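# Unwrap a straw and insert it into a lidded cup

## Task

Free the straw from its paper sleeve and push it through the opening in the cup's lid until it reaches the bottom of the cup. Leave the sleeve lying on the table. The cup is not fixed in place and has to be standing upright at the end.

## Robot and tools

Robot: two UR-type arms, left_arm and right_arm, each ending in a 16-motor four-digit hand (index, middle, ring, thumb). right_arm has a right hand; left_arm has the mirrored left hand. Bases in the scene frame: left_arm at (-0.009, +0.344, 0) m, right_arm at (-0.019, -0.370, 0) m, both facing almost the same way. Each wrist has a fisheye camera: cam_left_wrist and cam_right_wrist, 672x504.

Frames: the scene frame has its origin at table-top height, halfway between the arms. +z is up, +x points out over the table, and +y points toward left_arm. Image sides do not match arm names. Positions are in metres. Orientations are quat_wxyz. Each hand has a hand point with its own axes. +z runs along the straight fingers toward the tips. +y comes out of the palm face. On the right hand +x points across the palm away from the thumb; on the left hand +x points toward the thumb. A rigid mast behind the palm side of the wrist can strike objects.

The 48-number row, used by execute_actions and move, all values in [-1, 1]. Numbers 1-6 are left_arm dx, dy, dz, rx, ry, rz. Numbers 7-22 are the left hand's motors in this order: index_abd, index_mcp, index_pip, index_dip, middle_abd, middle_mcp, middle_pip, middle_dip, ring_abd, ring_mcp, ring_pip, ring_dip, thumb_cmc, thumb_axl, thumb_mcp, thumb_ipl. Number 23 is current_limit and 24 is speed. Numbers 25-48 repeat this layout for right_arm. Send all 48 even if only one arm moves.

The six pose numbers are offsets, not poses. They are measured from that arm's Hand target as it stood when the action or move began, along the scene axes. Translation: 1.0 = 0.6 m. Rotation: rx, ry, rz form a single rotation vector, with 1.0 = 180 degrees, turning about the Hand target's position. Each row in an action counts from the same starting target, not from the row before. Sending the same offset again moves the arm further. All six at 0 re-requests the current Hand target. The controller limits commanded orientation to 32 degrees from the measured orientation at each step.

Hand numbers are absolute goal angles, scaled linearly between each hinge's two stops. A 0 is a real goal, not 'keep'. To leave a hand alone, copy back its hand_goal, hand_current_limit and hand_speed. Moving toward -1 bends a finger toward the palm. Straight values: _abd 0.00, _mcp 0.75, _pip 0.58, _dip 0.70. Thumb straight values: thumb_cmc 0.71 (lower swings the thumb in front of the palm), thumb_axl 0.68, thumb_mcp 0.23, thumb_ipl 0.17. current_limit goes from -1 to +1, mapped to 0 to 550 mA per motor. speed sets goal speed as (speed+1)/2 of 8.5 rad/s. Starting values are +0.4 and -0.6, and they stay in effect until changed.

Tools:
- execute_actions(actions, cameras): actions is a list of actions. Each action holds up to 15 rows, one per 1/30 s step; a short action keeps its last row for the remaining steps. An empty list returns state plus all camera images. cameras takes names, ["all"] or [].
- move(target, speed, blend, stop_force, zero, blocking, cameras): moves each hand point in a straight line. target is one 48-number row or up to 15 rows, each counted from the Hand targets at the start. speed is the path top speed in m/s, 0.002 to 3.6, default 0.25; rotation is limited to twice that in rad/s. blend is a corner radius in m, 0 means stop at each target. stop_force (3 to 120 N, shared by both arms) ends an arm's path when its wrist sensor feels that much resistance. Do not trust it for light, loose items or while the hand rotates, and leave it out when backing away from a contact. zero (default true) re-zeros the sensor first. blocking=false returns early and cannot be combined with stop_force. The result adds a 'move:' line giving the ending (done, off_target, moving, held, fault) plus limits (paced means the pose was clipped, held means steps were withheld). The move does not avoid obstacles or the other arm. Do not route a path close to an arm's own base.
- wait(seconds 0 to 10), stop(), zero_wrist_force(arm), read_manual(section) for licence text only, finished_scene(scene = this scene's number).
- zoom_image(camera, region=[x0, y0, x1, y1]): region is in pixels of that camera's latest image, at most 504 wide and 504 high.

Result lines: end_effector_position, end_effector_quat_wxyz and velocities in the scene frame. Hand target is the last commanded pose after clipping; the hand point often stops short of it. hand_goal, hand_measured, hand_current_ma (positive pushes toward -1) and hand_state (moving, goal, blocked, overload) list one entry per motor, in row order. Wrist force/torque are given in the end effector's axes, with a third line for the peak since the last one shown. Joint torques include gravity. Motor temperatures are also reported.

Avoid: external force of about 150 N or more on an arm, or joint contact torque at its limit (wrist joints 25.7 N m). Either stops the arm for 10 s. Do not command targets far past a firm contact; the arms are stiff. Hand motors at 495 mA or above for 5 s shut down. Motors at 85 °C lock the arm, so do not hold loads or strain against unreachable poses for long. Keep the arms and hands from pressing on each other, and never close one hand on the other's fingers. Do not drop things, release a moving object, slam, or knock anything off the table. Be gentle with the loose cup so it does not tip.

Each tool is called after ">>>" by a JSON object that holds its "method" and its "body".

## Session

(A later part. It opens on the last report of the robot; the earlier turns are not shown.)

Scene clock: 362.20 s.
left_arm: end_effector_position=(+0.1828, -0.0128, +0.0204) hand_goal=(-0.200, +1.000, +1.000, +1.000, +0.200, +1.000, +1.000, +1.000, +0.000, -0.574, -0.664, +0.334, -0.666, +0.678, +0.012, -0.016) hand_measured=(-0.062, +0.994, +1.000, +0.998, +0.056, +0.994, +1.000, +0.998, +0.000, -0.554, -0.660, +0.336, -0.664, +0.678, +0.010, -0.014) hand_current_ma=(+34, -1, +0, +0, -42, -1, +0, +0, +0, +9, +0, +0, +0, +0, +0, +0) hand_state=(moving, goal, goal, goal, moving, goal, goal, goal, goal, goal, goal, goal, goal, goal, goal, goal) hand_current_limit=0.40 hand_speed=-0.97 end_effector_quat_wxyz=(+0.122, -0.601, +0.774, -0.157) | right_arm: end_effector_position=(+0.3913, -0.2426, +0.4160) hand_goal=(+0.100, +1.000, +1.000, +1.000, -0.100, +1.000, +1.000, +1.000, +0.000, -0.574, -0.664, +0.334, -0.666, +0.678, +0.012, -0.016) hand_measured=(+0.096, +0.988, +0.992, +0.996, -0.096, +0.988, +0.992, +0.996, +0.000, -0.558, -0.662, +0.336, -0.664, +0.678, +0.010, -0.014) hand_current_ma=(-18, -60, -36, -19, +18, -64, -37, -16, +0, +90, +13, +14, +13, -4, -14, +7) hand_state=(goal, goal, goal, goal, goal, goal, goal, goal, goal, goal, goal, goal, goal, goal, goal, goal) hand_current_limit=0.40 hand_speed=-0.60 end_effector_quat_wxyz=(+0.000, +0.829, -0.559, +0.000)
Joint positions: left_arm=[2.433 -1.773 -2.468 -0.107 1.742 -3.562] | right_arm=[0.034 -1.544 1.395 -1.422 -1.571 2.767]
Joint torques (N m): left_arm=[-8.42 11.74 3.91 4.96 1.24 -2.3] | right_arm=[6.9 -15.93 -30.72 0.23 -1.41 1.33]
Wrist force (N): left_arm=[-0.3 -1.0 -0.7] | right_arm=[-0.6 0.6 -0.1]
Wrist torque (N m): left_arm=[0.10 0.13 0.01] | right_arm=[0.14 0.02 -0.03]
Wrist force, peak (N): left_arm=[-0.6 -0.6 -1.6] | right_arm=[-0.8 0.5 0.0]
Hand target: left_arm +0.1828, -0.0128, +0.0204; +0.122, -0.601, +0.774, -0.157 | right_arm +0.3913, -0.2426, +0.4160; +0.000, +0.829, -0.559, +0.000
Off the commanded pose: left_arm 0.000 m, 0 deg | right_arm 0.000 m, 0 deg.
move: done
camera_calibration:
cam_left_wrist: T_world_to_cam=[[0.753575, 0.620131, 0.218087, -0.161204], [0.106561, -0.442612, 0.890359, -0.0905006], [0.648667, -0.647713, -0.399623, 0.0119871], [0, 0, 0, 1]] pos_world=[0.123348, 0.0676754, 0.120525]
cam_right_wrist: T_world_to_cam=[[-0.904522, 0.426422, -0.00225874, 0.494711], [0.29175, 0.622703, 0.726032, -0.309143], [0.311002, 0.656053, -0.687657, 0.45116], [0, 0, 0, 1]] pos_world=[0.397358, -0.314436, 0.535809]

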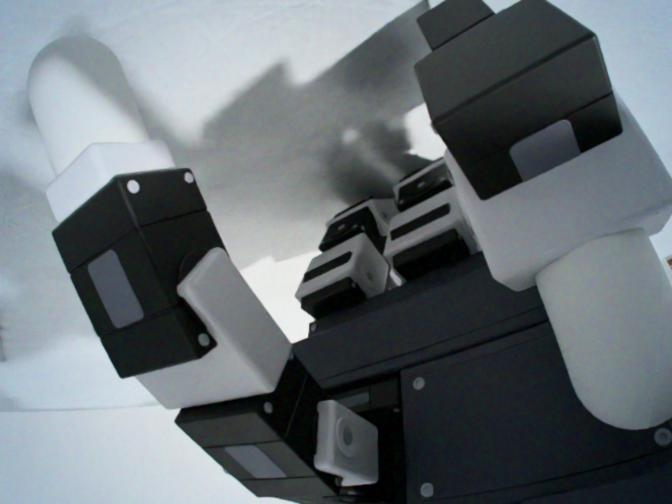

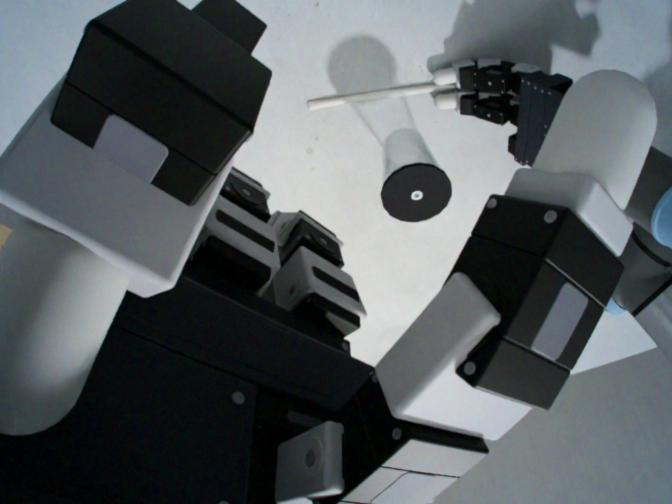

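>>> {"method": "wait", "body": {"seconds": 1.5}}

>>> {"method": "execute_actions", "body": {"actions": [], "cameras": ["all"]}}

>>> {"method": "zoom_image", "body": {"camera": "cam_right_wrist", "region": [400, 40, 500, 115]}}

Scene clock: 373.47 s.
left_arm: end_effector_position=(+0.1828, -0.0128, +0.0204) hand_goal=(-0.200, +1.000, +1.000, +1.000, +0.200, +1.000, +1.000, +1.000, +0.000, -0.574, -0.664, +0.334, -0.666, +0.678, +0.012, -0.016) hand_measured=(-0.078, +0.998, +1.000, +0.998, +0.058, +0.994, +1.000, +0.998, +0.000, -0.554, -0.660, +0.336, -0.664, +0.678, +0.010, -0.014) hand_current_ma=(+189, +0, +0, +0, -251, -1, +0, +0, +0, +9, +0, +0, +0, +0, +0, +0) hand_state=(blocked, goal, goal, goal, blocked, goal, goal, goal, goal, goal, goal, goal, goal, goal, goal, goal) hand_current_limit=0.40 hand_speed=-0.97 end_effector_quat_wxyz=(+0.122, -0.601, +0.774, -0.157) | right_arm: end_effector_position=(+0.3913, -0.2426, +0.4160) hand_goal=(+0.100, +1.000, +1.000, +1.000, -0.100, +1.000, +1.000, +1.000, +0.000, -0.574, -0.664, +0.334, -0.666, +0.678, +0.012, -0.016) hand_measured=(+0.096, +0.988, +0.992, +0.996, -0.096, +0.988, +0.992, +0.996, +0.000, -0.558, -0.662, +0.336, -0.664, +0.678, +0.010, -0.014) hand_current_ma=(-18, -60, -36, -19, +18, -64, -37, -16, +0, +90, +13, +14, +13, -4, -14, +7) hand_state=(goal, goal, goal, goal, goal, goal, goal, goal, goal, goal, goal, goal, goal, goal, goal, goal) hand_current_limit=0.40 hand_speed=-0.60 end_effector_quat_wxyz=(+0.000, +0.829, -0.559, +0.000)
Joint positions: left_arm=[2.433 -1.773 -2.468 -0.107 1.742 -3.562] | right_arm=[0.034 -1.544 1.395 -1.422 -1.571 2.767]
Joint torques (N m): left_arm=[-9.46 13.97 8.71 2.37 0.98 -2.65] | right_arm=[7.25 -15.7 -30.84 0.23 -1.51 1.6]
Wrist force (N): left_arm=[-0.2 -0.9 0.0] | right_arm=[-0.4 0.6 0.0]
Wrist torque (N m): left_arm=[0.04 0.10 0.03] | right_arm=[0.13 0.00 -0.02]
Wrist force, peak (N): left_arm=[-0.6 -1.0 0.1] | right_arm=[-0.8 0.6 -0.2]
Hand target: left_arm +0.1828, -0.0128, +0.0204; +0.122, -0.601, +0.774, -0.157 | right_arm +0.3913, -0.2426, +0.4160; +0.000, +0.829, -0.559, +0.000
Off the commanded pose: left_arm 0.000 m, 0 deg | right_arm 0.000 m, 0 deg.
wait: 1.50 s; at rest from the start

Scene clock: 373.47 s.
left_arm: end_effector_position=(+0.1828, -0.0128, +0.0204) hand_goal=(-0.200, +1.000, +1.000, +1.000, +0.200, +1.000, +1.000, +1.000, +0.000, -0.574, -0.664, +0.334, -0.666, +0.678, +0.012, -0.016) hand_measured=(-0.078, +0.998, +1.000, +0.998, +0.058, +0.994, +1.000, +0.998, +0.000, -0.554, -0.660, +0.336, -0.664, +0.678, +0.010, -0.014) hand_current_ma=(+189, +0, +0, +0, -251, -1, +0, +0, +0, +9, +0, +0, +0, +0, +0, +0) hand_state=(blocked, goal, goal, goal, blocked, goal, goal, goal, goal, goal, goal, goal, goal, goal, goal, goal) hand_current_limit=0.40 hand_speed=-0.97 end_effector_quat_wxyz=(+0.122, -0.601, +0.774, -0.157) | right_arm: end_effector_position=(+0.3913, -0.2426, +0.4160) hand_goal=(+0.100, +1.000, +1.000, +1.000, -0.100, +1.000, +1.000, +1.000, +0.000, -0.574, -0.664, +0.334, -0.666, +0.678, +0.012, -0.016) hand_measured=(+0.096, +0.988, +0.992, +0.996, -0.096, +0.988, +0.992, +0.996, +0.000, -0.558, -0.662, +0.336, -0.664, +0.678, +0.010, -0.014) hand_current_ma=(-18, -60, -36, -19, +18, -64, -37, -16, +0, +90, +13, +14, +13, -4, -14, +7) hand_state=(goal, goal, goal, goal, goal, goal, goal, goal, goal, goal, goal, goal, goal, goal, goal, goal) hand_current_limit=0.40 hand_speed=-0.60 end_effector_quat_wxyz=(+0.000, +0.829, -0.559, +0.000)
Joint positions: left_arm=[2.433 -1.773 -2.468 -0.107 1.742 -3.562] | right_arm=[0.034 -1.544 1.395 -1.422 -1.571 2.767]
Joint velocities: within noise
Joint torques (N m): left_arm=[-9.46 13.97 8.71 2.37 0.98 -2.65] | right_arm=[7.25 -15.7 -30.84 0.23 -1.51 1.6]
Motor temperatures (°C): left_arm=[32 29 31 40 35 37] | right_arm=[28 32 31 41 34 33]
Wrist force (N): left_arm=[-0.2 -0.9 0.0] | right_arm=[-0.4 0.6 0.0]
Wrist torque (N m): left_arm=[0.04 0.10 0.03] | right_arm=[0.13 0.00 -0.02]
Wrist force, peak (N): left_arm=[-0.2 -0.9 0.0] | right_arm=[-0.4 0.6 0.0]
Hand target: left_arm +0.1828, -0.0128, +0.0204; +0.122, -0.601, +0.774, -0.157 | right_arm +0.3913, -0.2426, +0.4160; +0.000, +0.829, -0.559, +0.000
Off the commanded pose: left_arm 0.000 m, 0 deg | right_arm 0.000 m, 0 deg.
camera_calibration:
cam_left_wrist: T_world_to_cam=[[0.753575, 0.620131, 0.218087, -0.161204], [0.106561, -0.442612, 0.890359, -0.0905006], [0.648667, -0.647713, -0.399623, 0.0119871], [0, 0, 0, 1]] pos_world=[0.123348, 0.0676754, 0.120525]
cam_right_wrist: T_world_to_cam=[[-0.904522, 0.426422, -0.00225874, 0.494711], [0.29175, 0.622703, 0.726032, -0.309143], [0.311002, 0.656053, -0.687657, 0.45116], [0, 0, 0, 1]] pos_world=[0.397358, -0.314436, 0.535809]

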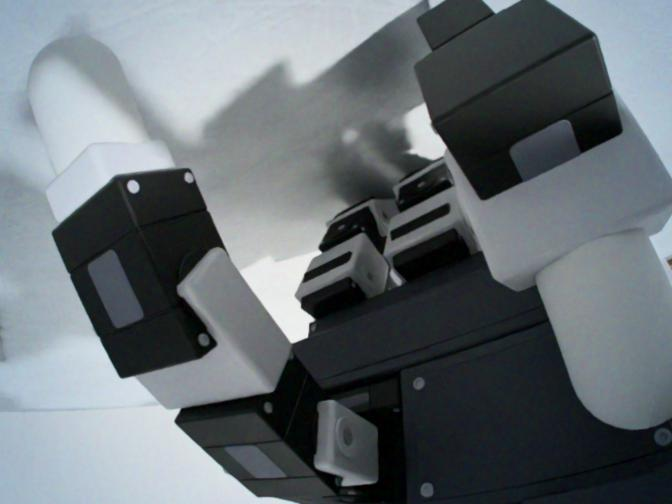

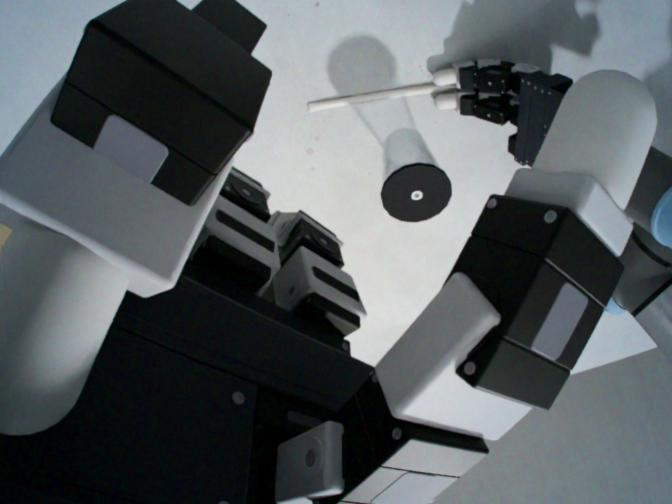

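Scaled by 5.040 from the camera's 672x504 image, which has a finer 960x720 frame.

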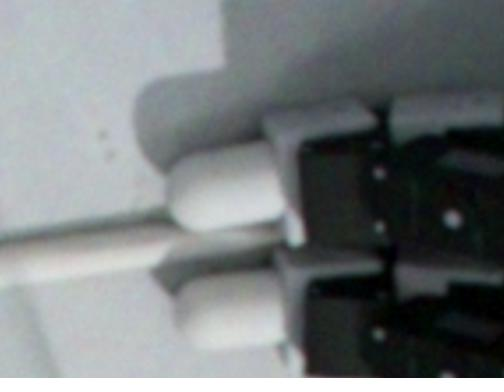

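>>> {"method": "move", "body": {"target": [[0,0,0.0017,0,0,0,-0.2,1,1,1,0.2,1,1,1,0,-0.574,-0.664,0.334,-0.666,0.678,0.012,-0.016,0.4,-0.97,0,0,0,0,0,0,0.1,1,1,1,-0.1,1,1,1,0,-0.574,-0.664,0.334,-0.666,0.678,0.012,-0.016,0.4,-0.6],[0.054,0.1116,0.0017,0,0,-0.1402,-0.2,1,1,1,0.2,1,1,1,0,-0.574,-0.664,0.334,-0.666,0.678,0.012,-0.016,0.4,-0.97,0,0,0,0,0,0,0.1,1,1,1,-0.1,1,1,1,0,-0.574,-0.664,0.334,-0.666,0.678,0.012,-0.016,0.4,-0.6]], "speed": 0.05, "cameras": ["all"]}}

>>> {"method": "zoom_image", "body": {"camera": "cam_right_wrist", "region": [280, 0, 560, 210]}}

Scene clock: 413.47 s.
left_arm: end_effector_position=(+0.2152, +0.0542, +0.0214) hand_goal=(-0.200, +1.000, +1.000, +1.000, +0.200, +1.000, +1.000, +1.000, +0.000, -0.574, -0.664, +0.334, -0.666, +0.678, +0.012, -0.016) hand_measured=(-0.078, +0.996, +1.000, +0.998, +0.058, +0.992, +0.998, +0.998, +0.000, -0.554, -0.660, +0.336, -0.664, +0.678, +0.010, -0.014) hand_current_ma=(+185, +0, +0, +0, -251, -2, +0, +0, +0, +9, +0, +0, +0, +0, +0, +0) hand_state=(blocked, goal, goal, goal, blocked, goal, goal, goal, goal, goal, goal, goal, goal, goal, goal, goal) hand_current_limit=0.40 hand_speed=-0.97 end_effector_quat_wxyz=(+0.085, -0.418, +0.886, -0.180) | right_arm: end_effector_position=(+0.3913, -0.2426, +0.4160) hand_goal=(+0.100, +1.000, +1.000, +1.000, -0.100, +1.000, +1.000, +1.000, +0.000, -0.574, -0.664, +0.334, -0.666, +0.678, +0.012, -0.016) hand_measured=(+0.096, +0.988, +0.992, +0.996, -0.096, +0.988, +0.992, +0.996, +0.000, -0.558, -0.662, +0.336, -0.664, +0.678, +0.010, -0.014) hand_current_ma=(-18, -60, -36, -19, +18, -64, -37, -16, +0, +90, +13, +14, +13, -4, -14, +7) hand_state=(goal, goal, goal, goal, goal, goal, goal, goal, goal, goal, goal, goal, goal, goal, goal, goal) hand_current_limit=0.40 hand_speed=-0.60 end_effector_quat_wxyz=(+0.000, +0.829, -0.559, +0.000)
Joint positions: left_arm=[2.668 -1.724 -2.547 -0.049 1.485 -2.936] | right_arm=[0.034 -1.544 1.395 -1.422 -1.571 2.767]
Joint torques (N m): left_arm=[8.91 29.19 2.92 1.06 -1.19 2.13] | right_arm=[6.87 -16.49 -30.12 -0.04 -1.45 1.53]
Wrist force (N): left_arm=[-0.5 -0.1 0.9] | right_arm=[-0.5 0.5 -0.1]
Wrist torque (N m): left_arm=[-0.01 0.11 -0.14] | right_arm=[0.13 0.01 -0.03]
Wrist force, peak (N): left_arm=[-0.7 -0.4 0.9] | right_arm=[-0.6 0.8 -0.4]
Hand target: left_arm +0.2152, +0.0542, +0.0214; +0.085, -0.418, +0.886, -0.180 | right_arm +0.3913, -0.2426, +0.4160; +0.000, +0.829, -0.559, +0.000
Off the commanded pose: left_arm 0.000 m, 0 deg | right_arm 0.000 m, 0 deg.
move: done
camera_calibration:
cam_left_wrist: T_world_to_cam=[[0.945971, 0.239905, 0.21814, -0.248148], [-0.0922398, -0.445855, 0.89034, -0.0222442], [0.310856, -0.862357, -0.399637, 0.11908], [0, 0, 0, 1]] pos_world=[0.195672, 0.152304, 0.121525]
cam_right_wrist: T_world_to_cam=[[-0.904522, 0.426422, -0.00225874, 0.494711], [0.29175, 0.622703, 0.726032, -0.309143], [0.311002, 0.656053, -0.687657, 0.45116], [0, 0, 0, 1]] pos_world=[0.397358, -0.314436, 0.535809]

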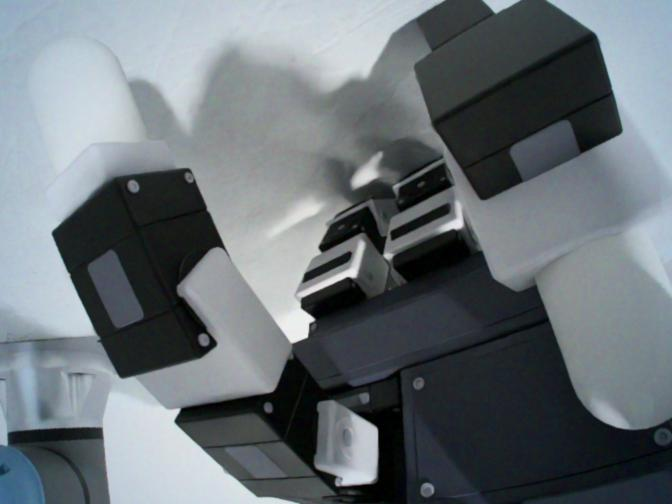

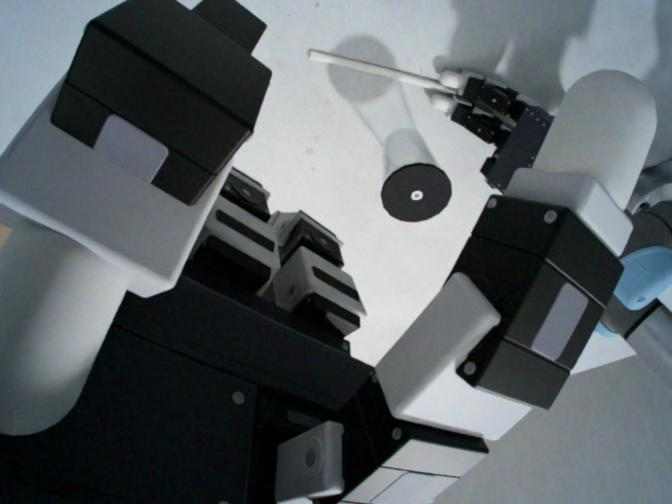

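Scaled by 1.800 from the camera's 672x504 image, which has a finer 960x720 frame.

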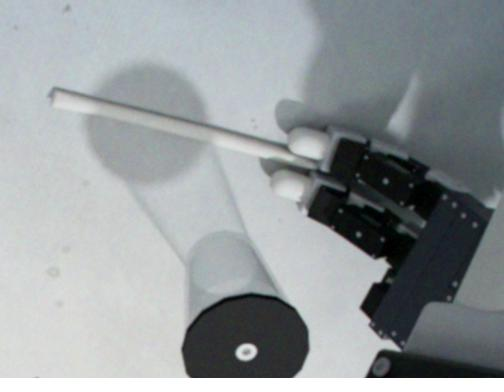

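>>> {"method": "move", "body": {"target": [0.108,0.223,0,0,0,-0.2803,-0.2,1,1,1,0.2,1,1,1,0,-0.574,-0.664,0.334,-0.666,0.678,0.012,-0.016,0.4,-0.97,0,0,0,0,0,0,0.1,1,1,1,-0.1,1,1,1,0,-0.574,-0.664,0.334,-0.666,0.678,0.012,-0.016,0.4,-0.6], "speed": 0.06, "cameras": ["all"]}}

>>> {"method": "zoom_image", "body": {"camera": "cam_right_wrist", "region": [280, 0, 560, 210]}}

Scene clock: 433.97 s.
left_arm: end_effector_position=(+0.2800, +0.1880, +0.0214) hand_goal=(-0.200, +1.000, +1.000, +1.000, +0.200, +1.000, +1.000, +1.000, +0.000, -0.574, -0.664, +0.334, -0.666, +0.678, +0.012, -0.016) hand_measured=(-0.078, +0.996, +1.000, +0.998, +0.058, +0.992, +0.998, +0.998, +0.000, -0.554, -0.660, +0.336, -0.664, +0.678, +0.010, -0.014) hand_current_ma=(+185, +0, +0, +0, -251, -2, +0, +0, +0, +9, +0, +0, +0, +0, +0, +0) hand_state=(blocked, goal, goal, goal, blocked, goal, goal, goal, goal, goal, goal, goal, goal, goal, goal, goal) hand_current_limit=0.40 hand_speed=-0.97 end_effector_quat_wxyz=(+0.000, +0.000, +0.980, -0.199) | right_arm: end_effector_position=(+0.3913, -0.2426, +0.4160) hand_goal=(+0.100, +1.000, +1.000, +1.000, -0.100, +1.000, +1.000, +1.000, +0.000, -0.574, -0.664, +0.334, -0.666, +0.678, +0.012, -0.016) hand_measured=(+0.096, +0.988, +0.992, +0.996, -0.096, +0.988, +0.992, +0.996, +0.000, -0.558, -0.662, +0.336, -0.664, +0.678, +0.010, -0.014) hand_current_ma=(-18, -60, -36, -19, +18, -64, -37, -16, +0, +90, +13, +14, +13, -4, -14, +7) hand_state=(goal, goal, goal, goal, goal, goal, goal, goal, goal, goal, goal, goal, goal, goal, goal, goal) hand_current_limit=0.40 hand_speed=-0.60 end_effector_quat_wxyz=(+0.000, +0.829, -0.559, +0.000)
Joint positions: left_arm=[3.099 -1.558 -2.551 -0.587 1.17 -1.611] | right_arm=[0.034 -1.544 1.395 -1.422 -1.571 2.767]
Joint torques (N m): left_arm=[6.83 23.83 22.03 0.64 -1.96 2.13] | right_arm=[5.98 -16.16 -30.67 0.03 -1.27 1.43]
Wrist force (N): left_arm=[-0.5 -0.3 0.7] | right_arm=[-0.4 0.7 -0.1]
Wrist torque (N m): left_arm=[-0.02 0.09 -0.12] | right_arm=[0.15 0.00 -0.02]
Wrist force, peak (N): left_arm=[-0.6 -0.3 1.0] | right_arm=[-0.5 0.9 0.1]
Hand target: left_arm +0.2800, +0.1880, +0.0214; +0.000, +0.000, +0.980, -0.199 | right_arm +0.3913, -0.2426, +0.4160; +0.000, +0.829, -0.559, +0.000
Off the commanded pose: left_arm 0.000 m, 0 deg | right_arm 0.000 m, 0 deg.
move: done
camera_calibration:
cam_left_wrist: T_world_to_cam=[[0.787289, -0.576728, 0.218087, -0.143588], [-0.402486, -0.212746, 0.890362, 0.0864147], [-0.467099, -0.788748, -0.399618, 0.418276], [0, 0, 0, 1]] pos_world=[0.343202, 0.265488, 0.121525]
cam_right_wrist: T_world_to_cam=[[-0.904522, 0.426422, -0.00225874, 0.494711], [0.29175, 0.622703, 0.726032, -0.309143], [0.311002, 0.656053, -0.687657, 0.45116], [0, 0, 0, 1]] pos_world=[0.397358, -0.314436, 0.535809]

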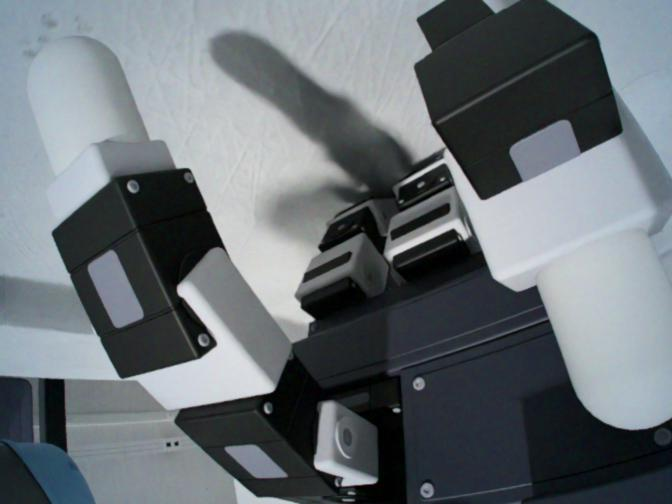

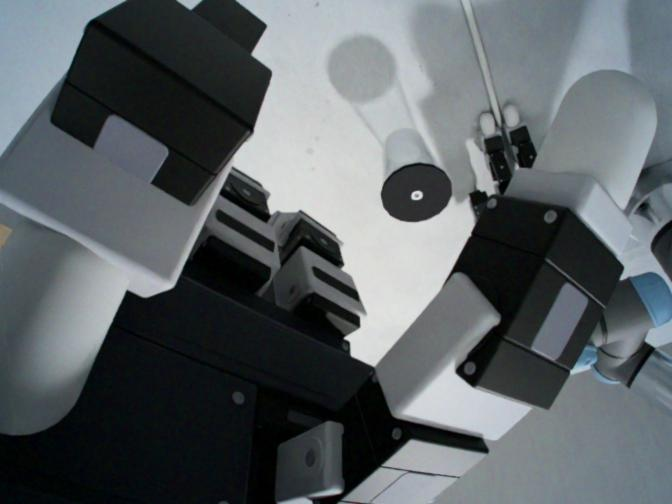

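Scaled by 1.800 from the camera's 672x504 image, which has a finer 960x720 frame.

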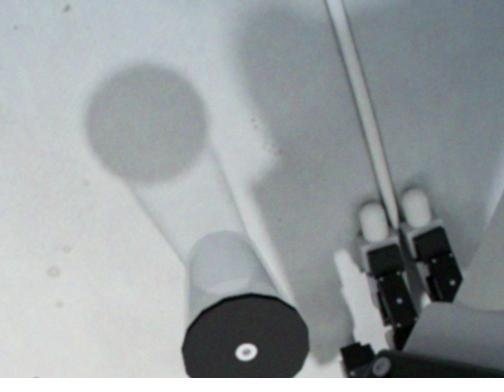

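>>> {"method": "move", "body": {"target": [0,0,0,0,0,0,-0.2,1,1,1,0.2,1,1,1,0,-0.574,-0.664,0.334,-0.666,0.678,0.012,-0.016,0.4,-0.97,-0.1722,-0.099,-0.5433,0.1123,-0.0757,0.3723,0.12,1,1,1,-0.12,1,1,1,0,-0.574,-0.664,0.334,-0.666,0.678,0.012,-0.016,0.4,-0.6], "speed": 0.15, "cameras": ["all"]}}

>>> {"method": "zoom_image", "body": {"camera": "cam_right_wrist", "region": [120, 40, 400, 250]}}

>>> {"method": "zoom_image", "body": {"camera": "cam_left_wrist", "region": [300, 40, 500, 240]}}

Scene clock: 470.57 s.
left_arm: end_effector_position=(+0.2800, +0.1880, +0.0214) hand_goal=(-0.200, +1.000, +1.000, +1.000, +0.200, +1.000, +1.000, +1.000, +0.000, -0.574, -0.664, +0.334, -0.666, +0.678, +0.012, -0.016) hand_measured=(-0.078, +0.996, +1.000, +0.998, +0.058, +0.992, +0.998, +0.998, +0.000, -0.554, -0.660, +0.336, -0.664, +0.678, +0.010, -0.014) hand_current_ma=(+185, +0, +0, +0, -251, -2, +0, +0, +0, +9, +0, +0, +0, +0, +0, +0) hand_state=(blocked, goal, goal, goal, blocked, goal, goal, goal, goal, goal, goal, goal, goal, goal, goal, goal) hand_current_limit=0.40 hand_speed=-0.97 end_effector_quat_wxyz=(+0.000, +0.000, +0.980, -0.199) | right_arm: end_effector_position=(+0.2880, -0.3020, +0.0901) hand_goal=(+0.120, +1.000, +1.000, +1.000, -0.120, +1.000, +1.000, +1.000, +0.000, -0.574, -0.664, +0.334, -0.666, +0.678, +0.012, -0.016) hand_measured=(+0.116, +0.988, +0.992, +0.996, -0.116, +0.988, +0.992, +0.996, +0.000, -0.558, -0.662, +0.336, -0.664, +0.678, +0.010, -0.014) hand_current_ma=(-18, -60, -36, -19, +16, -64, -37, -16, +0, +89, +13, +14, +12, -4, -14, +7) hand_state=(goal, goal, goal, goal, goal, goal, goal, goal, goal, goal, goal, goal, goal, goal, goal, goal) hand_current_limit=0.40 hand_speed=-0.60 end_effector_quat_wxyz=(-0.199, +0.980, +0.000, +0.000)
Joint positions: left_arm=[3.099 -1.558 -2.551 -0.588 1.17 -1.61] | right_arm=[-0.216 -1.837 2.457 -2.091 -1.182 1.311]
Joint torques (N m): left_arm=[7.48 24.15 22.17 0.68 -2.05 2] | right_arm=[-10.53 0.21 -11.12 -5.47 1.79 -1.85]
Wrist force (N): left_arm=[-0.4 -0.3 0.6] | right_arm=[-1.0 0.0 0.1]
Wrist torque (N m): left_arm=[-0.02 0.08 -0.11] | right_arm=[0.07 0.11 0.07]
Wrist force, peak (N): left_arm=[-0.2 -0.6 1.1] | right_arm=[-1.4 -0.1 0.2]
Hand target: left_arm +0.2800, +0.1880, +0.0214; +0.000, +0.000, +0.980, -0.199 | right_arm +0.2880, -0.3020, +0.0900; -0.199, +0.980, +0.000, +0.000
Off the commanded pose: left_arm 0.000 m, 0 deg | right_arm 0.000 m, 0 deg.
move: done
camera_calibration:
cam_left_wrist: T_world_to_cam=[[0.787106, -0.576972, 0.218101, -0.143542], [-0.402577, -0.212635, 0.890347, 0.0864587], [-0.467329, -0.7886, -0.399642, 0.418366], [0, 0, 0, 1]] pos_world=[0.343304, 0.265488, 0.121525]
cam_right_wrist: T_world_to_cam=[[-0.734623, -0.623748, -0.26696, 0.0836163], [-0.467754, 0.180594, 0.865212, 0.0673909], [-0.491463, 0.760476, -0.424429, 0.537113], [0, 0, 0, 1]] pos_world=[0.35692, -0.368477, 0.191981]

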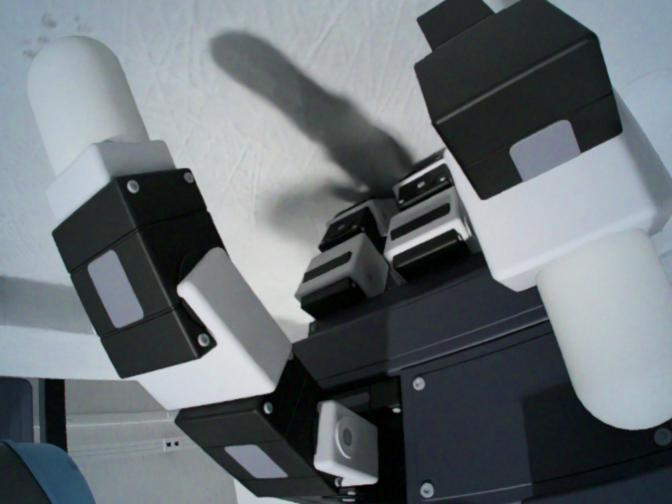

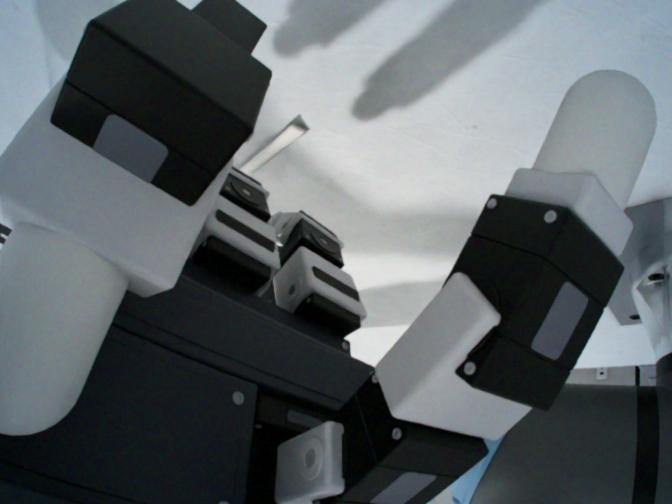

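Scaled by 1.800 from the camera's 672x504 image, which has a finer 960x720 frame.

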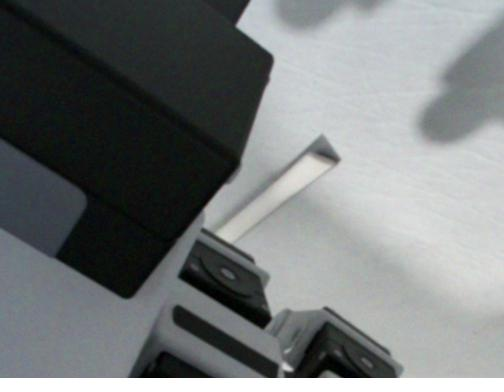

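Scaled by 2.520 from the camera's 672x504 image, which has a finer 960x720 frame.

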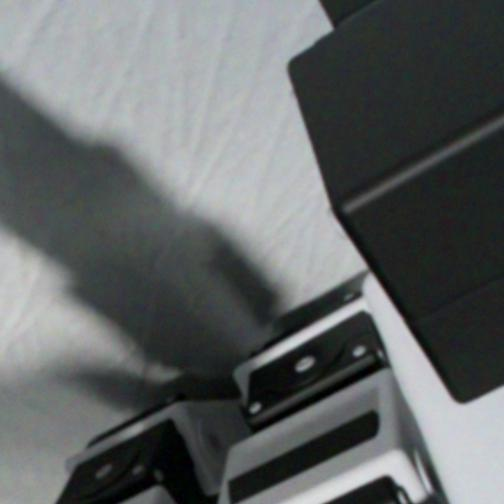

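>>> {"method": "move", "body": {"target": [0,0,0,0,0,0,-0.2,1,1,1,0.2,1,1,1,0,-0.574,-0.664,0.334,-0.666,0.678,0.012,-0.016,0.4,-0.97,-0.0067,-0.0033,-0.0667,0,0,0,0.12,1,1,1,-0.12,1,1,1,0,-0.574,-0.664,0.334,-0.666,0.678,0.012,-0.016,0.4,-0.6], "speed": 0.06, "cameras": ["all"]}}

>>> {"method": "zoom_image", "body": {"camera": "cam_right_wrist", "region": [180, 80, 380, 230]}}

>>> {"method": "zoom_image", "body": {"camera": "cam_left_wrist", "region": [180, 0, 460, 210]}}

Scene clock: 485.93 s.
left_arm: end_effector_position=(+0.2800, +0.1880, +0.0214) hand_goal=(-0.200, +1.000, +1.000, +1.000, +0.200, +1.000, +1.000, +1.000, +0.000, -0.574, -0.664, +0.334, -0.666, +0.678, +0.012, -0.016) hand_measured=(-0.078, +0.996, +1.000, +0.998, +0.058, +0.992, +0.998, +0.998, +0.000, -0.554, -0.660, +0.336, -0.664, +0.678, +0.010, -0.014) hand_current_ma=(+185, +0, +0, +0, -251, -2, +0, +0, +0, +9, +0, +0, +0, +0, +0, +0) hand_state=(blocked, goal, goal, goal, blocked, goal, goal, goal, goal, goal, goal, goal, goal, goal, goal, goal) hand_current_limit=0.40 hand_speed=-0.97 end_effector_quat_wxyz=(+0.000, +0.000, +0.980, -0.199) | right_arm: end_effector_position=(+0.2840, -0.3039, +0.0501) hand_goal=(+0.120, +1.000, +1.000, +1.000, -0.120, +1.000, +1.000, +1.000, +0.000, -0.574, -0.664, +0.334, -0.666, +0.678, +0.012, -0.016) hand_measured=(+0.116, +0.988, +0.992, +0.996, -0.116, +0.988, +0.992, +0.996, +0.000, -0.558, -0.662, +0.336, -0.664, +0.678, +0.010, -0.014) hand_current_ma=(-18, -60, -36, -19, +16, -64, -37, -16, +0, +89, +13, +14, +12, -4, -14, +7) hand_state=(goal, goal, goal, goal, goal, goal, goal, goal, goal, goal, goal, goal, goal, goal, goal, goal) hand_current_limit=0.40 hand_speed=-0.60 end_effector_quat_wxyz=(-0.199, +0.980, +0.000, +0.000)
Joint positions: left_arm=[3.099 -1.558 -2.551 -0.588 1.17 -1.61] | right_arm=[-0.226 -1.751 2.53 -2.246 -1.183 1.3]
Joint torques (N m): left_arm=[8.68 23.24 21.99 0.75 -1.85 2.07] | right_arm=[-9.16 -1.28 -9.69 -5.79 -0.86 0.35]
Wrist force (N): left_arm=[-0.4 -0.7 0.8] | right_arm=[-1.1 0.4 -0.3]
Wrist torque (N m): left_arm=[-0.09 0.09 -0.10] | right_arm=[0.17 0.15 0.07]
Wrist force, peak (N): left_arm=[-0.4 -0.7 0.8] | right_arm=[-1.2 -0.1 0.0]
Hand target: left_arm +0.2800, +0.1880, +0.0214; +0.000, +0.000, +0.980, -0.199 | right_arm +0.2840, -0.3039, +0.0500; -0.199, +0.980, +0.000, +0.000
Off the commanded pose: left_arm 0.000 m, 0 deg | right_arm 0.000 m, 0 deg.
move: done
camera_calibration:
cam_left_wrist: T_world_to_cam=[[0.787106, -0.576972, 0.218101, -0.143542], [-0.402577, -0.212635, 0.890347, 0.0864587], [-0.467329, -0.7886, -0.399642, 0.418366], [0, 0, 0, 1]] pos_world=[0.343304, 0.265488, 0.121525]
cam_right_wrist: T_world_to_cam=[[-0.734427, -0.623945, -0.267039, 0.0686108], [-0.46786, 0.180415, 0.865192, 0.100398], [-0.491654, 0.760357, -0.424421, 0.519587], [0, 0, 0, 1]] pos_world=[0.352819, -0.370376, 0.151982]

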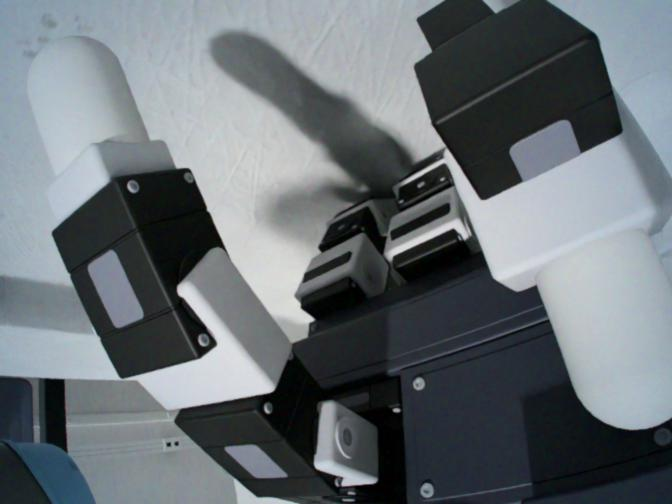

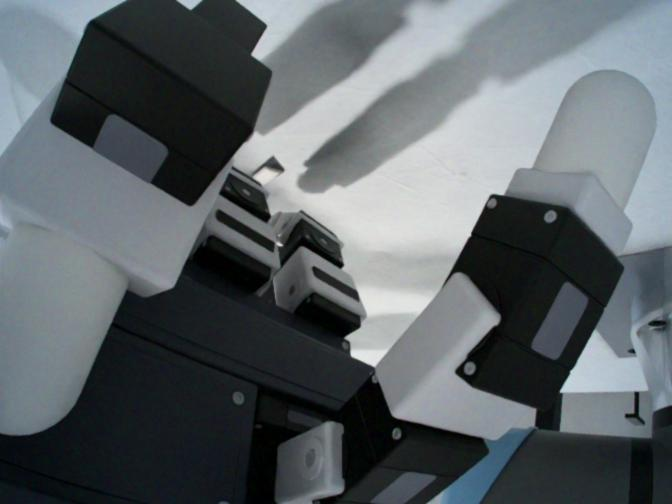

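Scaled by 2.520 from the camera's 672x504 image, which has a finer 960x720 frame.

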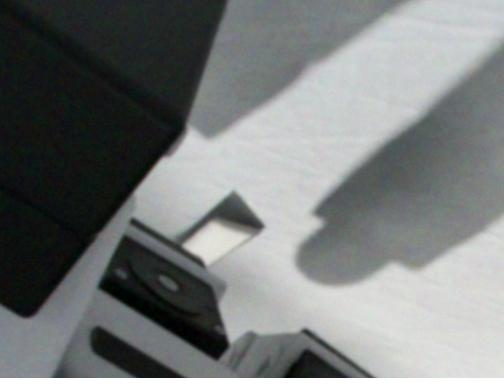

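Scaled by 1.800 from the camera's 672x504 image, which has a finer 960x720 frame.

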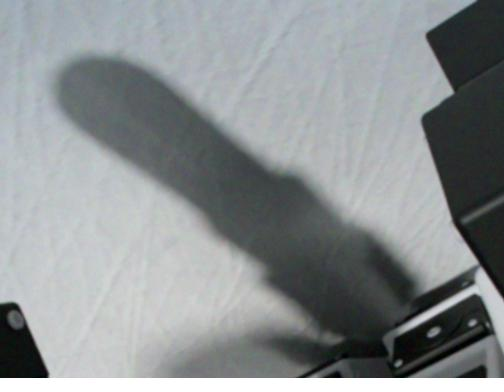

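>>> {"method": "move", "body": {"target": [0,0,0,0,0,0,-0.2,1,1,1,0.2,1,1,1,0,-0.574,-0.664,0.334,-0.666,0.678,0.012,-0.016,0.4,-0.97,-0.0042,0,-0.03,0,0,0,0.12,1,1,1,-0.12,1,1,1,0,-0.574,-0.664,0.334,-0.666,0.678,0.012,-0.016,0.4,-0.6], "speed": 0.05}}

>>> {"method": "move", "body": {"target": [0,0,0,0,0,0,-0.2,1,1,1,0.2,1,1,1,0,-0.574,-0.664,0.334,-0.666,0.678,0.012,-0.016,0.4,-0.97,0,0,-0.0225,0,0,0,0.12,1,1,1,-0.12,1,1,1,0,-0.574,-0.664,0.334,-0.666,0.678,0.012,-0.016,0.4,-0.6], "speed": 0.006, "stop_force": 3, "cameras": ["all"]}}

>>> {"method": "zoom_image", "body": {"camera": "cam_right_wrist", "region": [180, 130, 330, 292]}}

Scene clock: 500.20 s.
left_arm: end_effector_position=(+0.2800, +0.1880, +0.0214) hand_goal=(-0.200, +1.000, +1.000, +1.000, +0.200, +1.000, +1.000, +1.000, +0.000, -0.574, -0.664, +0.334, -0.666, +0.678, +0.012, -0.016) hand_measured=(-0.078, +0.996, +1.000, +0.998, +0.058, +0.992, +0.998, +0.998, +0.000, -0.554, -0.660, +0.336, -0.664, +0.678, +0.010, -0.014) hand_current_ma=(+185, +0, +0, +0, -251, -2, +0, +0, +0, +9, +0, +0, +0, +0, +0, +0) hand_state=(blocked, goal, goal, goal, blocked, goal, goal, goal, goal, goal, goal, goal, goal, goal, goal, goal) hand_current_limit=0.40 hand_speed=-0.97 end_effector_quat_wxyz=(+0.000, +0.000, +0.980, -0.199) | right_arm: end_effector_position=(+0.2815, -0.3040, +0.0321) hand_goal=(+0.120, +1.000, +1.000, +1.000, -0.120, +1.000, +1.000, +1.000, +0.000, -0.574, -0.664, +0.334, -0.666, +0.678, +0.012, -0.016) hand_measured=(+0.116, +0.988, +0.992, +0.996, -0.116, +0.988, +0.992, +0.996, +0.000, -0.558, -0.662, +0.336, -0.664, +0.678, +0.010, -0.014) hand_current_ma=(-18, -60, -36, -19, +16, -64, -37, -16, +0, +89, +13, +14, +12, -4, -14, +7) hand_state=(goal, goal, goal, goal, goal, goal, goal, goal, goal, goal, goal, goal, goal, goal, goal, goal) hand_current_limit=0.40 hand_speed=-0.60 end_effector_quat_wxyz=(-0.199, +0.980, +0.000, +0.000)
Joint positions: left_arm=[3.099 -1.558 -2.551 -0.588 1.17 -1.61] | right_arm=[-0.228 -1.704 2.562 -2.323 -1.183 1.298]
Joint torques (N m): left_arm=[7.56 23.93 21.78 0.77 -1.94 2.04] | right_arm=[-8.3 -3.99 -7.46 -5.44 -0.69 0.99]
Wrist force (N): left_arm=[-0.1 -0.4 0.7] | right_arm=[-1.0 0.0 0.2]
Wrist torque (N m): left_arm=[-0.05 0.05 -0.08] | right_arm=[0.07 0.11 0.07]
Wrist force, peak (N): left_arm=[-0.5 -0.7 1.0] | right_arm=[-1.3 0.0 0.2]
Hand target: left_arm +0.2800, +0.1880, +0.0214; +0.000, +0.000, +0.980, -0.199 | right_arm +0.2815, -0.3039, +0.0320; -0.199, +0.980, +0.000, +0.000
Off the commanded pose: left_arm 0.000 m, 0 deg | right_arm 0.000 m, 0 deg.
move: done

Scene clock: 503.43 s.
left_arm: end_effector_position=(+0.2800, +0.1880, +0.0214) hand_goal=(-0.200, +1.000, +1.000, +1.000, +0.200, +1.000, +1.000, +1.000, +0.000, -0.574, -0.664, +0.334, -0.666, +0.678, +0.012, -0.016) hand_measured=(-0.078, +0.996, +1.000, +0.998, +0.058, +0.992, +0.998, +0.998, +0.000, -0.554, -0.660, +0.336, -0.664, +0.678, +0.010, -0.014) hand_current_ma=(+185, +0, +0, +0, -251, -2, +0, +0, +0, +9, +0, +0, +0, +0, +0, +0) hand_state=(blocked, goal, goal, goal, blocked, goal, goal, goal, goal, goal, goal, goal, goal, goal, goal, goal) hand_current_limit=0.40 hand_speed=-0.97 end_effector_quat_wxyz=(+0.000, +0.000, +0.980, -0.199) | right_arm: end_effector_position=(+0.2815, -0.3040, +0.0197) hand_goal=(+0.120, +1.000, +1.000, +1.000, -0.120, +1.000, +1.000, +1.000, +0.000, -0.574, -0.664, +0.334, -0.666, +0.678, +0.012, -0.016) hand_measured=(+0.116, +1.000, +1.000, +0.996, -0.116, +1.000, +1.000, +0.996, +0.000, -0.558, -0.662, +0.336, -0.664, +0.678, +0.010, -0.014) hand_current_ma=(-16, +0, +0, -19, +15, +0, +0, -16, +0, +89, +13, +14, +12, -4, -14, +7) hand_state=(goal, goal, goal, goal, goal, goal, goal, goal, goal, goal, goal, goal, goal, goal, goal, goal) hand_current_limit=0.40 hand_speed=-0.60 end_effector_quat_wxyz=(-0.199, +0.980, +0.000, +0.000)
Joint positions: left_arm=[3.099 -1.558 -2.551 -0.588 1.17 -1.61] | right_arm=[-0.228 -1.662 2.578 -2.381 -1.183 1.298]
Joint torques (N m): left_arm=[7.37 24.21 21.46 0.91 -1.86 1.96] | right_arm=[2.85 -17.1 -22.34 0.68 0 0.7]
Wrist force (N): left_arm=[-0.3 -0.3 1.0] | right_arm=[-0.7 -0.3 -3.2]
Wrist torque (N m): left_arm=[-0.05 0.08 -0.10] | right_arm=[0.49 0.09 0.09]
Wrist force, peak (N): left_arm=[-0.6 -0.5 1.0] | right_arm=[-1.1 -0.9 -7.0]
Hand target: left_arm +0.2800, +0.1880, +0.0214; +0.000, +0.000, +0.980, -0.199 | right_arm +0.2815, -0.3040, +0.0197; -0.199, +0.980, +0.000, +0.000 (not the last commanded pose)
Off the commanded pose: left_arm 0.000 m, 0 deg | right_arm 0.001 m, 0 deg.
move: contact (right_arm)
camera_calibration:
cam_left_wrist: T_world_to_cam=[[0.787106, -0.576972, 0.218101, -0.143542], [-0.402577, -0.212635, 0.890347, 0.0864587], [-0.467329, -0.7886, -0.399642, 0.418366], [0, 0, 0, 1]] pos_world=[0.343304, 0.265488, 0.121525]
cam_right_wrist: T_world_to_cam=[[-0.734506, -0.623822, -0.26711, 0.0587028], [-0.467834, 0.18037, 0.865216, 0.125433], [-0.491561, 0.760469, -0.424328, 0.505573], [0, 0, 0, 1]] pos_world=[0.350319, -0.370477, 0.121682]

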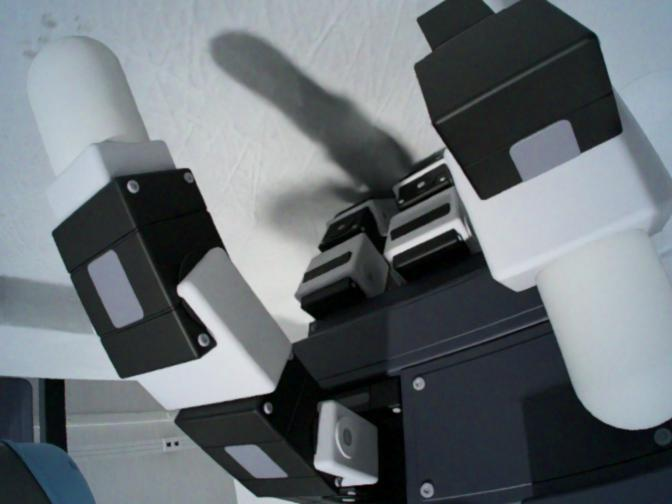

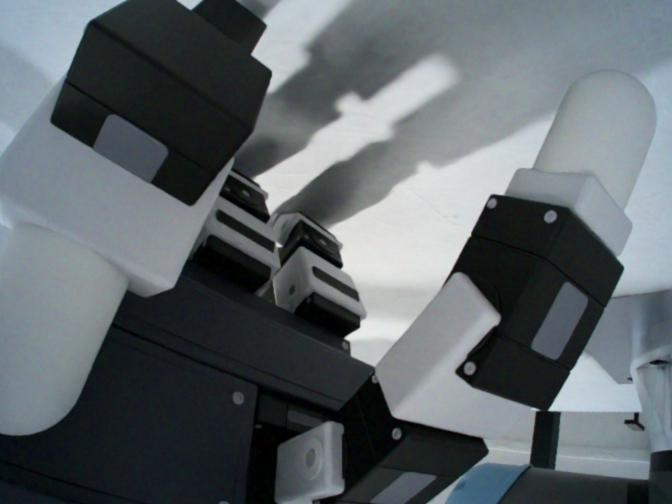

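Scaled by 3.111 from the camera's 672x504 image, which has a finer 960x720 frame.

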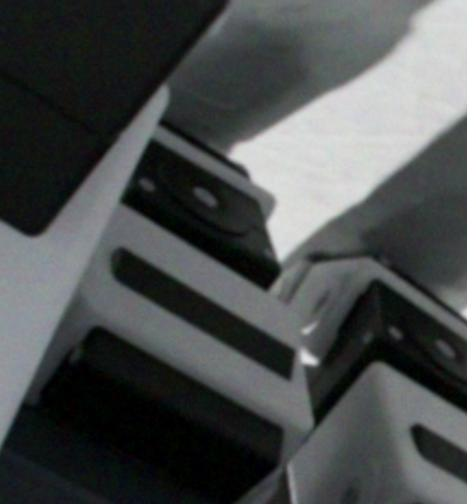

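>>> {"method": "move", "body": {"target": [0,0,0,0,0,0,-0.2,1,1,1,0.2,1,1,1,0,-0.574,-0.664,0.334,-0.666,0.678,0.012,-0.016,0.4,-0.97,0,0,0.001,0,0,0,0.12,1,1,1,-0.12,1,1,1,0,-0.574,-0.664,0.334,-0.666,0.678,0.012,-0.016,0.5,-0.6], "speed": 0.01}}

>>> {"method": "move", "body": {"target": [0,0,0,0,0,0,-0.2,1,1,1,0.2,1,1,1,0,-0.574,-0.664,0.334,-0.666,0.678,0.012,-0.016,0.4,-0.97,0,0,0,0,0,0,-0.25,1,1,1,0.25,1,1,1,0,-0.574,-0.664,0.334,-0.666,0.678,0.012,-0.016,0.5,-0.97], "speed": 0.02}}

>>> {"method": "wait", "body": {"seconds": 2, "cameras": ["all"]}}

>>> {"method": "zoom_image", "body": {"camera": "cam_right_wrist", "region": [180, 130, 330, 292]}}

Scene clock: 510.70 s.
left_arm: end_effector_position=(+0.2800, +0.1880, +0.0214) hand_goal=(-0.200, +1.000, +1.000, +1.000, +0.200, +1.000, +1.000, +1.000, +0.000, -0.574, -0.664, +0.334, -0.666, +0.678, +0.012, -0.016) hand_measured=(-0.078, +0.996, +1.000, +0.998, +0.058, +0.992, +0.998, +0.998, +0.000, -0.554, -0.660, +0.336, -0.664, +0.678, +0.010, -0.014) hand_current_ma=(+185, +0, +0, +0, -251, -2, +0, +0, +0, +9, +0, +0, +0, +0, +0, +0) hand_state=(blocked, goal, goal, goal, blocked, goal, goal, goal, goal, goal, goal, goal, goal, goal, goal, goal) hand_current_limit=0.40 hand_speed=-0.97 end_effector_quat_wxyz=(+0.000, +0.000, +0.980, -0.199) | right_arm: end_effector_position=(+0.2815, -0.3040, +0.0203) hand_goal=(+0.120, +1.000, +1.000, +1.000, -0.120, +1.000, +1.000, +1.000, +0.000, -0.574, -0.664, +0.334, -0.666, +0.678, +0.012, -0.016) hand_measured=(+0.116, +0.998, +1.000, +0.996, -0.116, +0.998, +1.000, +0.996, +0.000, -0.558, -0.662, +0.336, -0.664, +0.678, +0.010, -0.014) hand_current_ma=(-16, -16, +0, -19, +15, -14, +0, -16, +0, +89, +13, +14, +12, -4, -14, +7) hand_state=(goal, goal, goal, goal, goal, goal, goal, goal, goal, goal, goal, goal, goal, goal, goal, goal) hand_current_limit=0.50 hand_speed=-0.60 end_effector_quat_wxyz=(-0.199, +0.980, +0.000, +0.000)
Joint positions: left_arm=[3.099 -1.558 -2.551 -0.588 1.17 -1.61] | right_arm=[-0.228 -1.664 2.577 -2.379 -1.183 1.298]
Joint torques (N m): left_arm=[7.76 23.84 21.38 0.98 -1.99 2.01] | right_arm=[3.36 -17.33 -22.72 0.49 -0.28 0.79]
Wrist force (N): left_arm=[-0.5 -0.4 1.1] | right_arm=[-0.8 -0.1 -0.2]
Wrist torque (N m): left_arm=[-0.07 0.10 -0.12] | right_arm=[0.14 0.08 0.09]
Wrist force, peak (N): left_arm=[-0.3 -0.7 1.0] | right_arm=[-0.8 -0.1 -3.3]
Hand target: left_arm +0.2800, +0.1880, +0.0214; +0.000, +0.000, +0.980, -0.199 | right_arm +0.2815, -0.3040, +0.0203; -0.199, +0.980, +0.000, +0.000
Off the commanded pose: left_arm 0.000 m, 0 deg | right_arm 0.000 m, 0 deg.
move: done

Scene clock: 513.17 s.
left_arm: end_effector_position=(+0.2800, +0.1880, +0.0215) hand_goal=(-0.200, +1.000, +1.000, +1.000, +0.200, +1.000, +1.000, +1.000, +0.000, -0.574, -0.664, +0.334, -0.666, +0.678, +0.012, -0.016) hand_measured=(-0.120, +1.000, +1.000, +1.000, +0.090, +0.996, +1.000, +1.000, +0.000, -0.554, -0.660, +0.336, -0.664, +0.678, +0.010, -0.014) hand_current_ma=(+85, +0, +0, +0, -155, -1, +0, +0, +0, +9, +0, +0, +0, +0, +0, +0) hand_state=(blocked, goal, goal, goal, blocked, goal, goal, goal, goal, goal, goal, goal, goal, goal, goal, goal) hand_current_limit=0.40 hand_speed=-0.97 end_effector_quat_wxyz=(+0.000, +0.000, +0.980, -0.199) | right_arm: end_effector_position=(+0.2815, -0.3040, +0.0203) hand_goal=(-0.250, +1.000, +1.000, +1.000, +0.250, +1.000, +1.000, +1.000, +0.000, -0.574, -0.664, +0.334, -0.666, +0.678, +0.012, -0.016) hand_measured=(-0.056, +0.994, +1.000, +0.998, +0.064, +0.998, +1.000, +0.998, +0.000, -0.558, -0.662, +0.336, -0.664, +0.678, +0.010, -0.014) hand_current_ma=(+413, -29, +0, -13, -412, -11, +0, -12, +0, +89, +13, +14, +12, -4, -14, +7) hand_state=(blocked, goal, goal, goal, blocked, goal, goal, goal, goal, goal, goal, goal, goal, goal, goal, goal) hand_current_limit=0.50 hand_speed=-0.97 end_effector_quat_wxyz=(-0.199, +0.980, +0.000, +0.000)
Joint positions: left_arm=[3.099 -1.558 -2.551 -0.588 1.17 -1.61] | right_arm=[-0.228 -1.665 2.577 -2.378 -1.183 1.298]
Joint torques (N m): left_arm=[7.83 23.58 21.14 0.88 -1.58 1.91] | right_arm=[3.11 -16.82 -21.52 0.25 -0.13 0.98]
Wrist force (N): left_arm=[-0.5 -0.3 -1.3] | right_arm=[-0.5 -0.1 -1.6]
Wrist torque (N m): left_arm=[0.22 0.08 -0.12] | right_arm=[0.29 0.06 0.09]
Wrist force, peak (N): left_arm=[-0.6 -0.9 1.3] | right_arm=[-0.9 -0.1 -1.6]
Hand target: left_arm +0.2800, +0.1880, +0.0214; +0.000, +0.000, +0.980, -0.199 | right_arm +0.2815, -0.3040, +0.0203; -0.199, +0.980, +0.000, +0.000
Off the commanded pose: left_arm 0.000 m, 0 deg | right_arm 0.000 m, 0 deg.
move: done

Scene clock: 515.17 s.
left_arm: end_effector_position=(+0.2800, +0.1880, +0.0215) hand_goal=(-0.200, +1.000, +1.000, +1.000, +0.200, +1.000, +1.000, +1.000, +0.000, -0.574, -0.664, +0.334, -0.666, +0.678, +0.012, -0.016) hand_measured=(-0.120, +1.000, +1.000, +1.000, +0.090, +0.996, +1.000, +1.000, +0.000, -0.554, -0.660, +0.336, -0.664, +0.678, +0.010, -0.014) hand_current_ma=(+85, +0, +0, +0, -155, -1, +0, +0, +0, +9, +0, +0, +0, +0, +0, +0) hand_state=(blocked, goal, goal, goal, blocked, goal, goal, goal, goal, goal, goal, goal, goal, goal, goal, goal) hand_current_limit=0.40 hand_speed=-0.97 end_effector_quat_wxyz=(+0.000, +0.000, +0.980, -0.199) | right_arm: end_effector_position=(+0.2815, -0.3040, +0.0203) hand_goal=(-0.250, +1.000, +1.000, +1.000, +0.250, +1.000, +1.000, +1.000, +0.000, -0.574, -0.664, +0.334, -0.666, +0.678, +0.012, -0.016) hand_measured=(-0.056, +0.994, +1.000, +0.998, +0.064, +0.998, +1.000, +0.998, +0.000, -0.558, -0.662, +0.336, -0.664, +0.678, +0.010, -0.014) hand_current_ma=(+412, -29, +0, -13, -412, -11, +0, -12, +0, +89, +13, +14, +12, -4, -14, +7) hand_state=(blocked, goal, goal, goal, blocked, goal, goal, goal, goal, goal, goal, goal, goal, goal, goal, goal) hand_current_limit=0.50 hand_speed=-0.97 end_effector_quat_wxyz=(-0.199, +0.980, +0.000, +0.000)
Joint positions: left_arm=[3.099 -1.558 -2.551 -0.588 1.17 -1.61] | right_arm=[-0.228 -1.665 2.577 -2.378 -1.183 1.298]
Joint torques (N m): left_arm=[8.38 17.9 11.98 0.72 -0.67 1.88] | right_arm=[3.08 -14.37 -18.65 0.27 -0.13 0.86]
Wrist force (N): left_arm=[-0.2 -0.4 -1.1] | right_arm=[-0.8 -0.2 -1.4]
Wrist torque (N m): left_arm=[0.19 0.06 -0.10] | right_arm=[0.25 0.09 0.07]
Wrist force, peak (N): left_arm=[-0.6 -0.5 -1.4] | right_arm=[-0.7 -0.1 -1.8]
Hand target: left_arm +0.2800, +0.1880, +0.0214; +0.000, +0.000, +0.980, -0.199 | right_arm +0.2815, -0.3040, +0.0203; -0.199, +0.980, +0.000, +0.000
Off the commanded pose: left_arm 0.000 m, 0 deg | right_arm 0.000 m, 0 deg.
wait: 2.00 s; at rest by 0.17 s
camera_calibration:
cam_left_wrist: T_world_to_cam=[[0.787106, -0.576972, 0.218101, -0.143542], [-0.402577, -0.212635, 0.890347, 0.0864587], [-0.467329, -0.7886, -0.399642, 0.418366], [0, 0, 0, 1]] pos_world=[0.343304, 0.265488, 0.121525]
cam_right_wrist: T_world_to_cam=[[-0.734493, -0.623842, -0.267098, 0.0588495], [-0.467875, 0.180436, 0.865179, 0.124957], [-0.491541, 0.760437, -0.424409, 0.505818], [0, 0, 0, 1]] pos_world=[0.350319, -0.370476, 0.122282]

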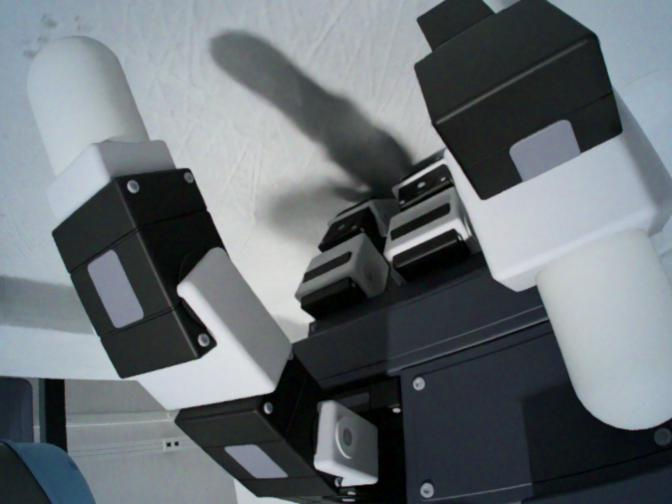

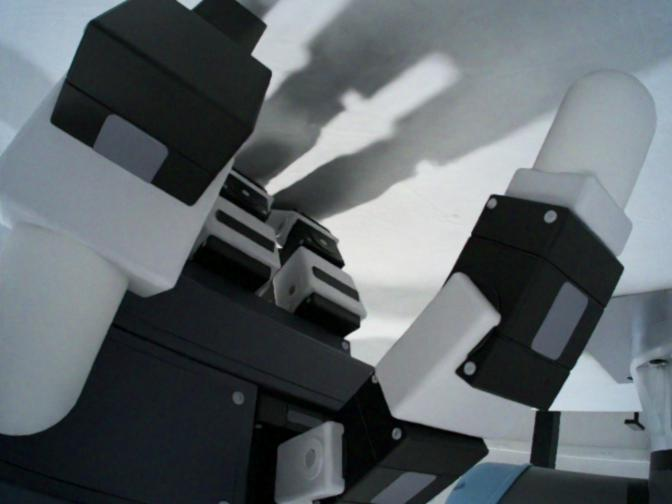

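Scaled by 3.111 from the camera's 672x504 image, which has a finer 960x720 frame.

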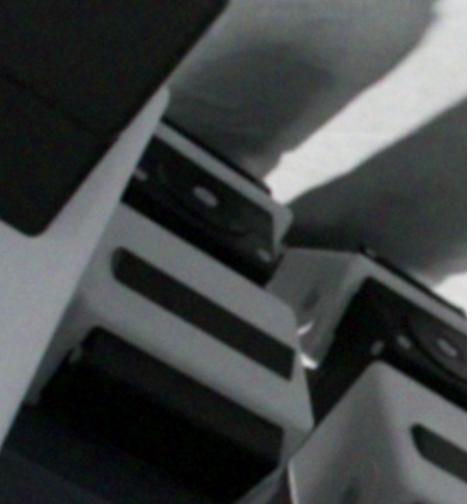

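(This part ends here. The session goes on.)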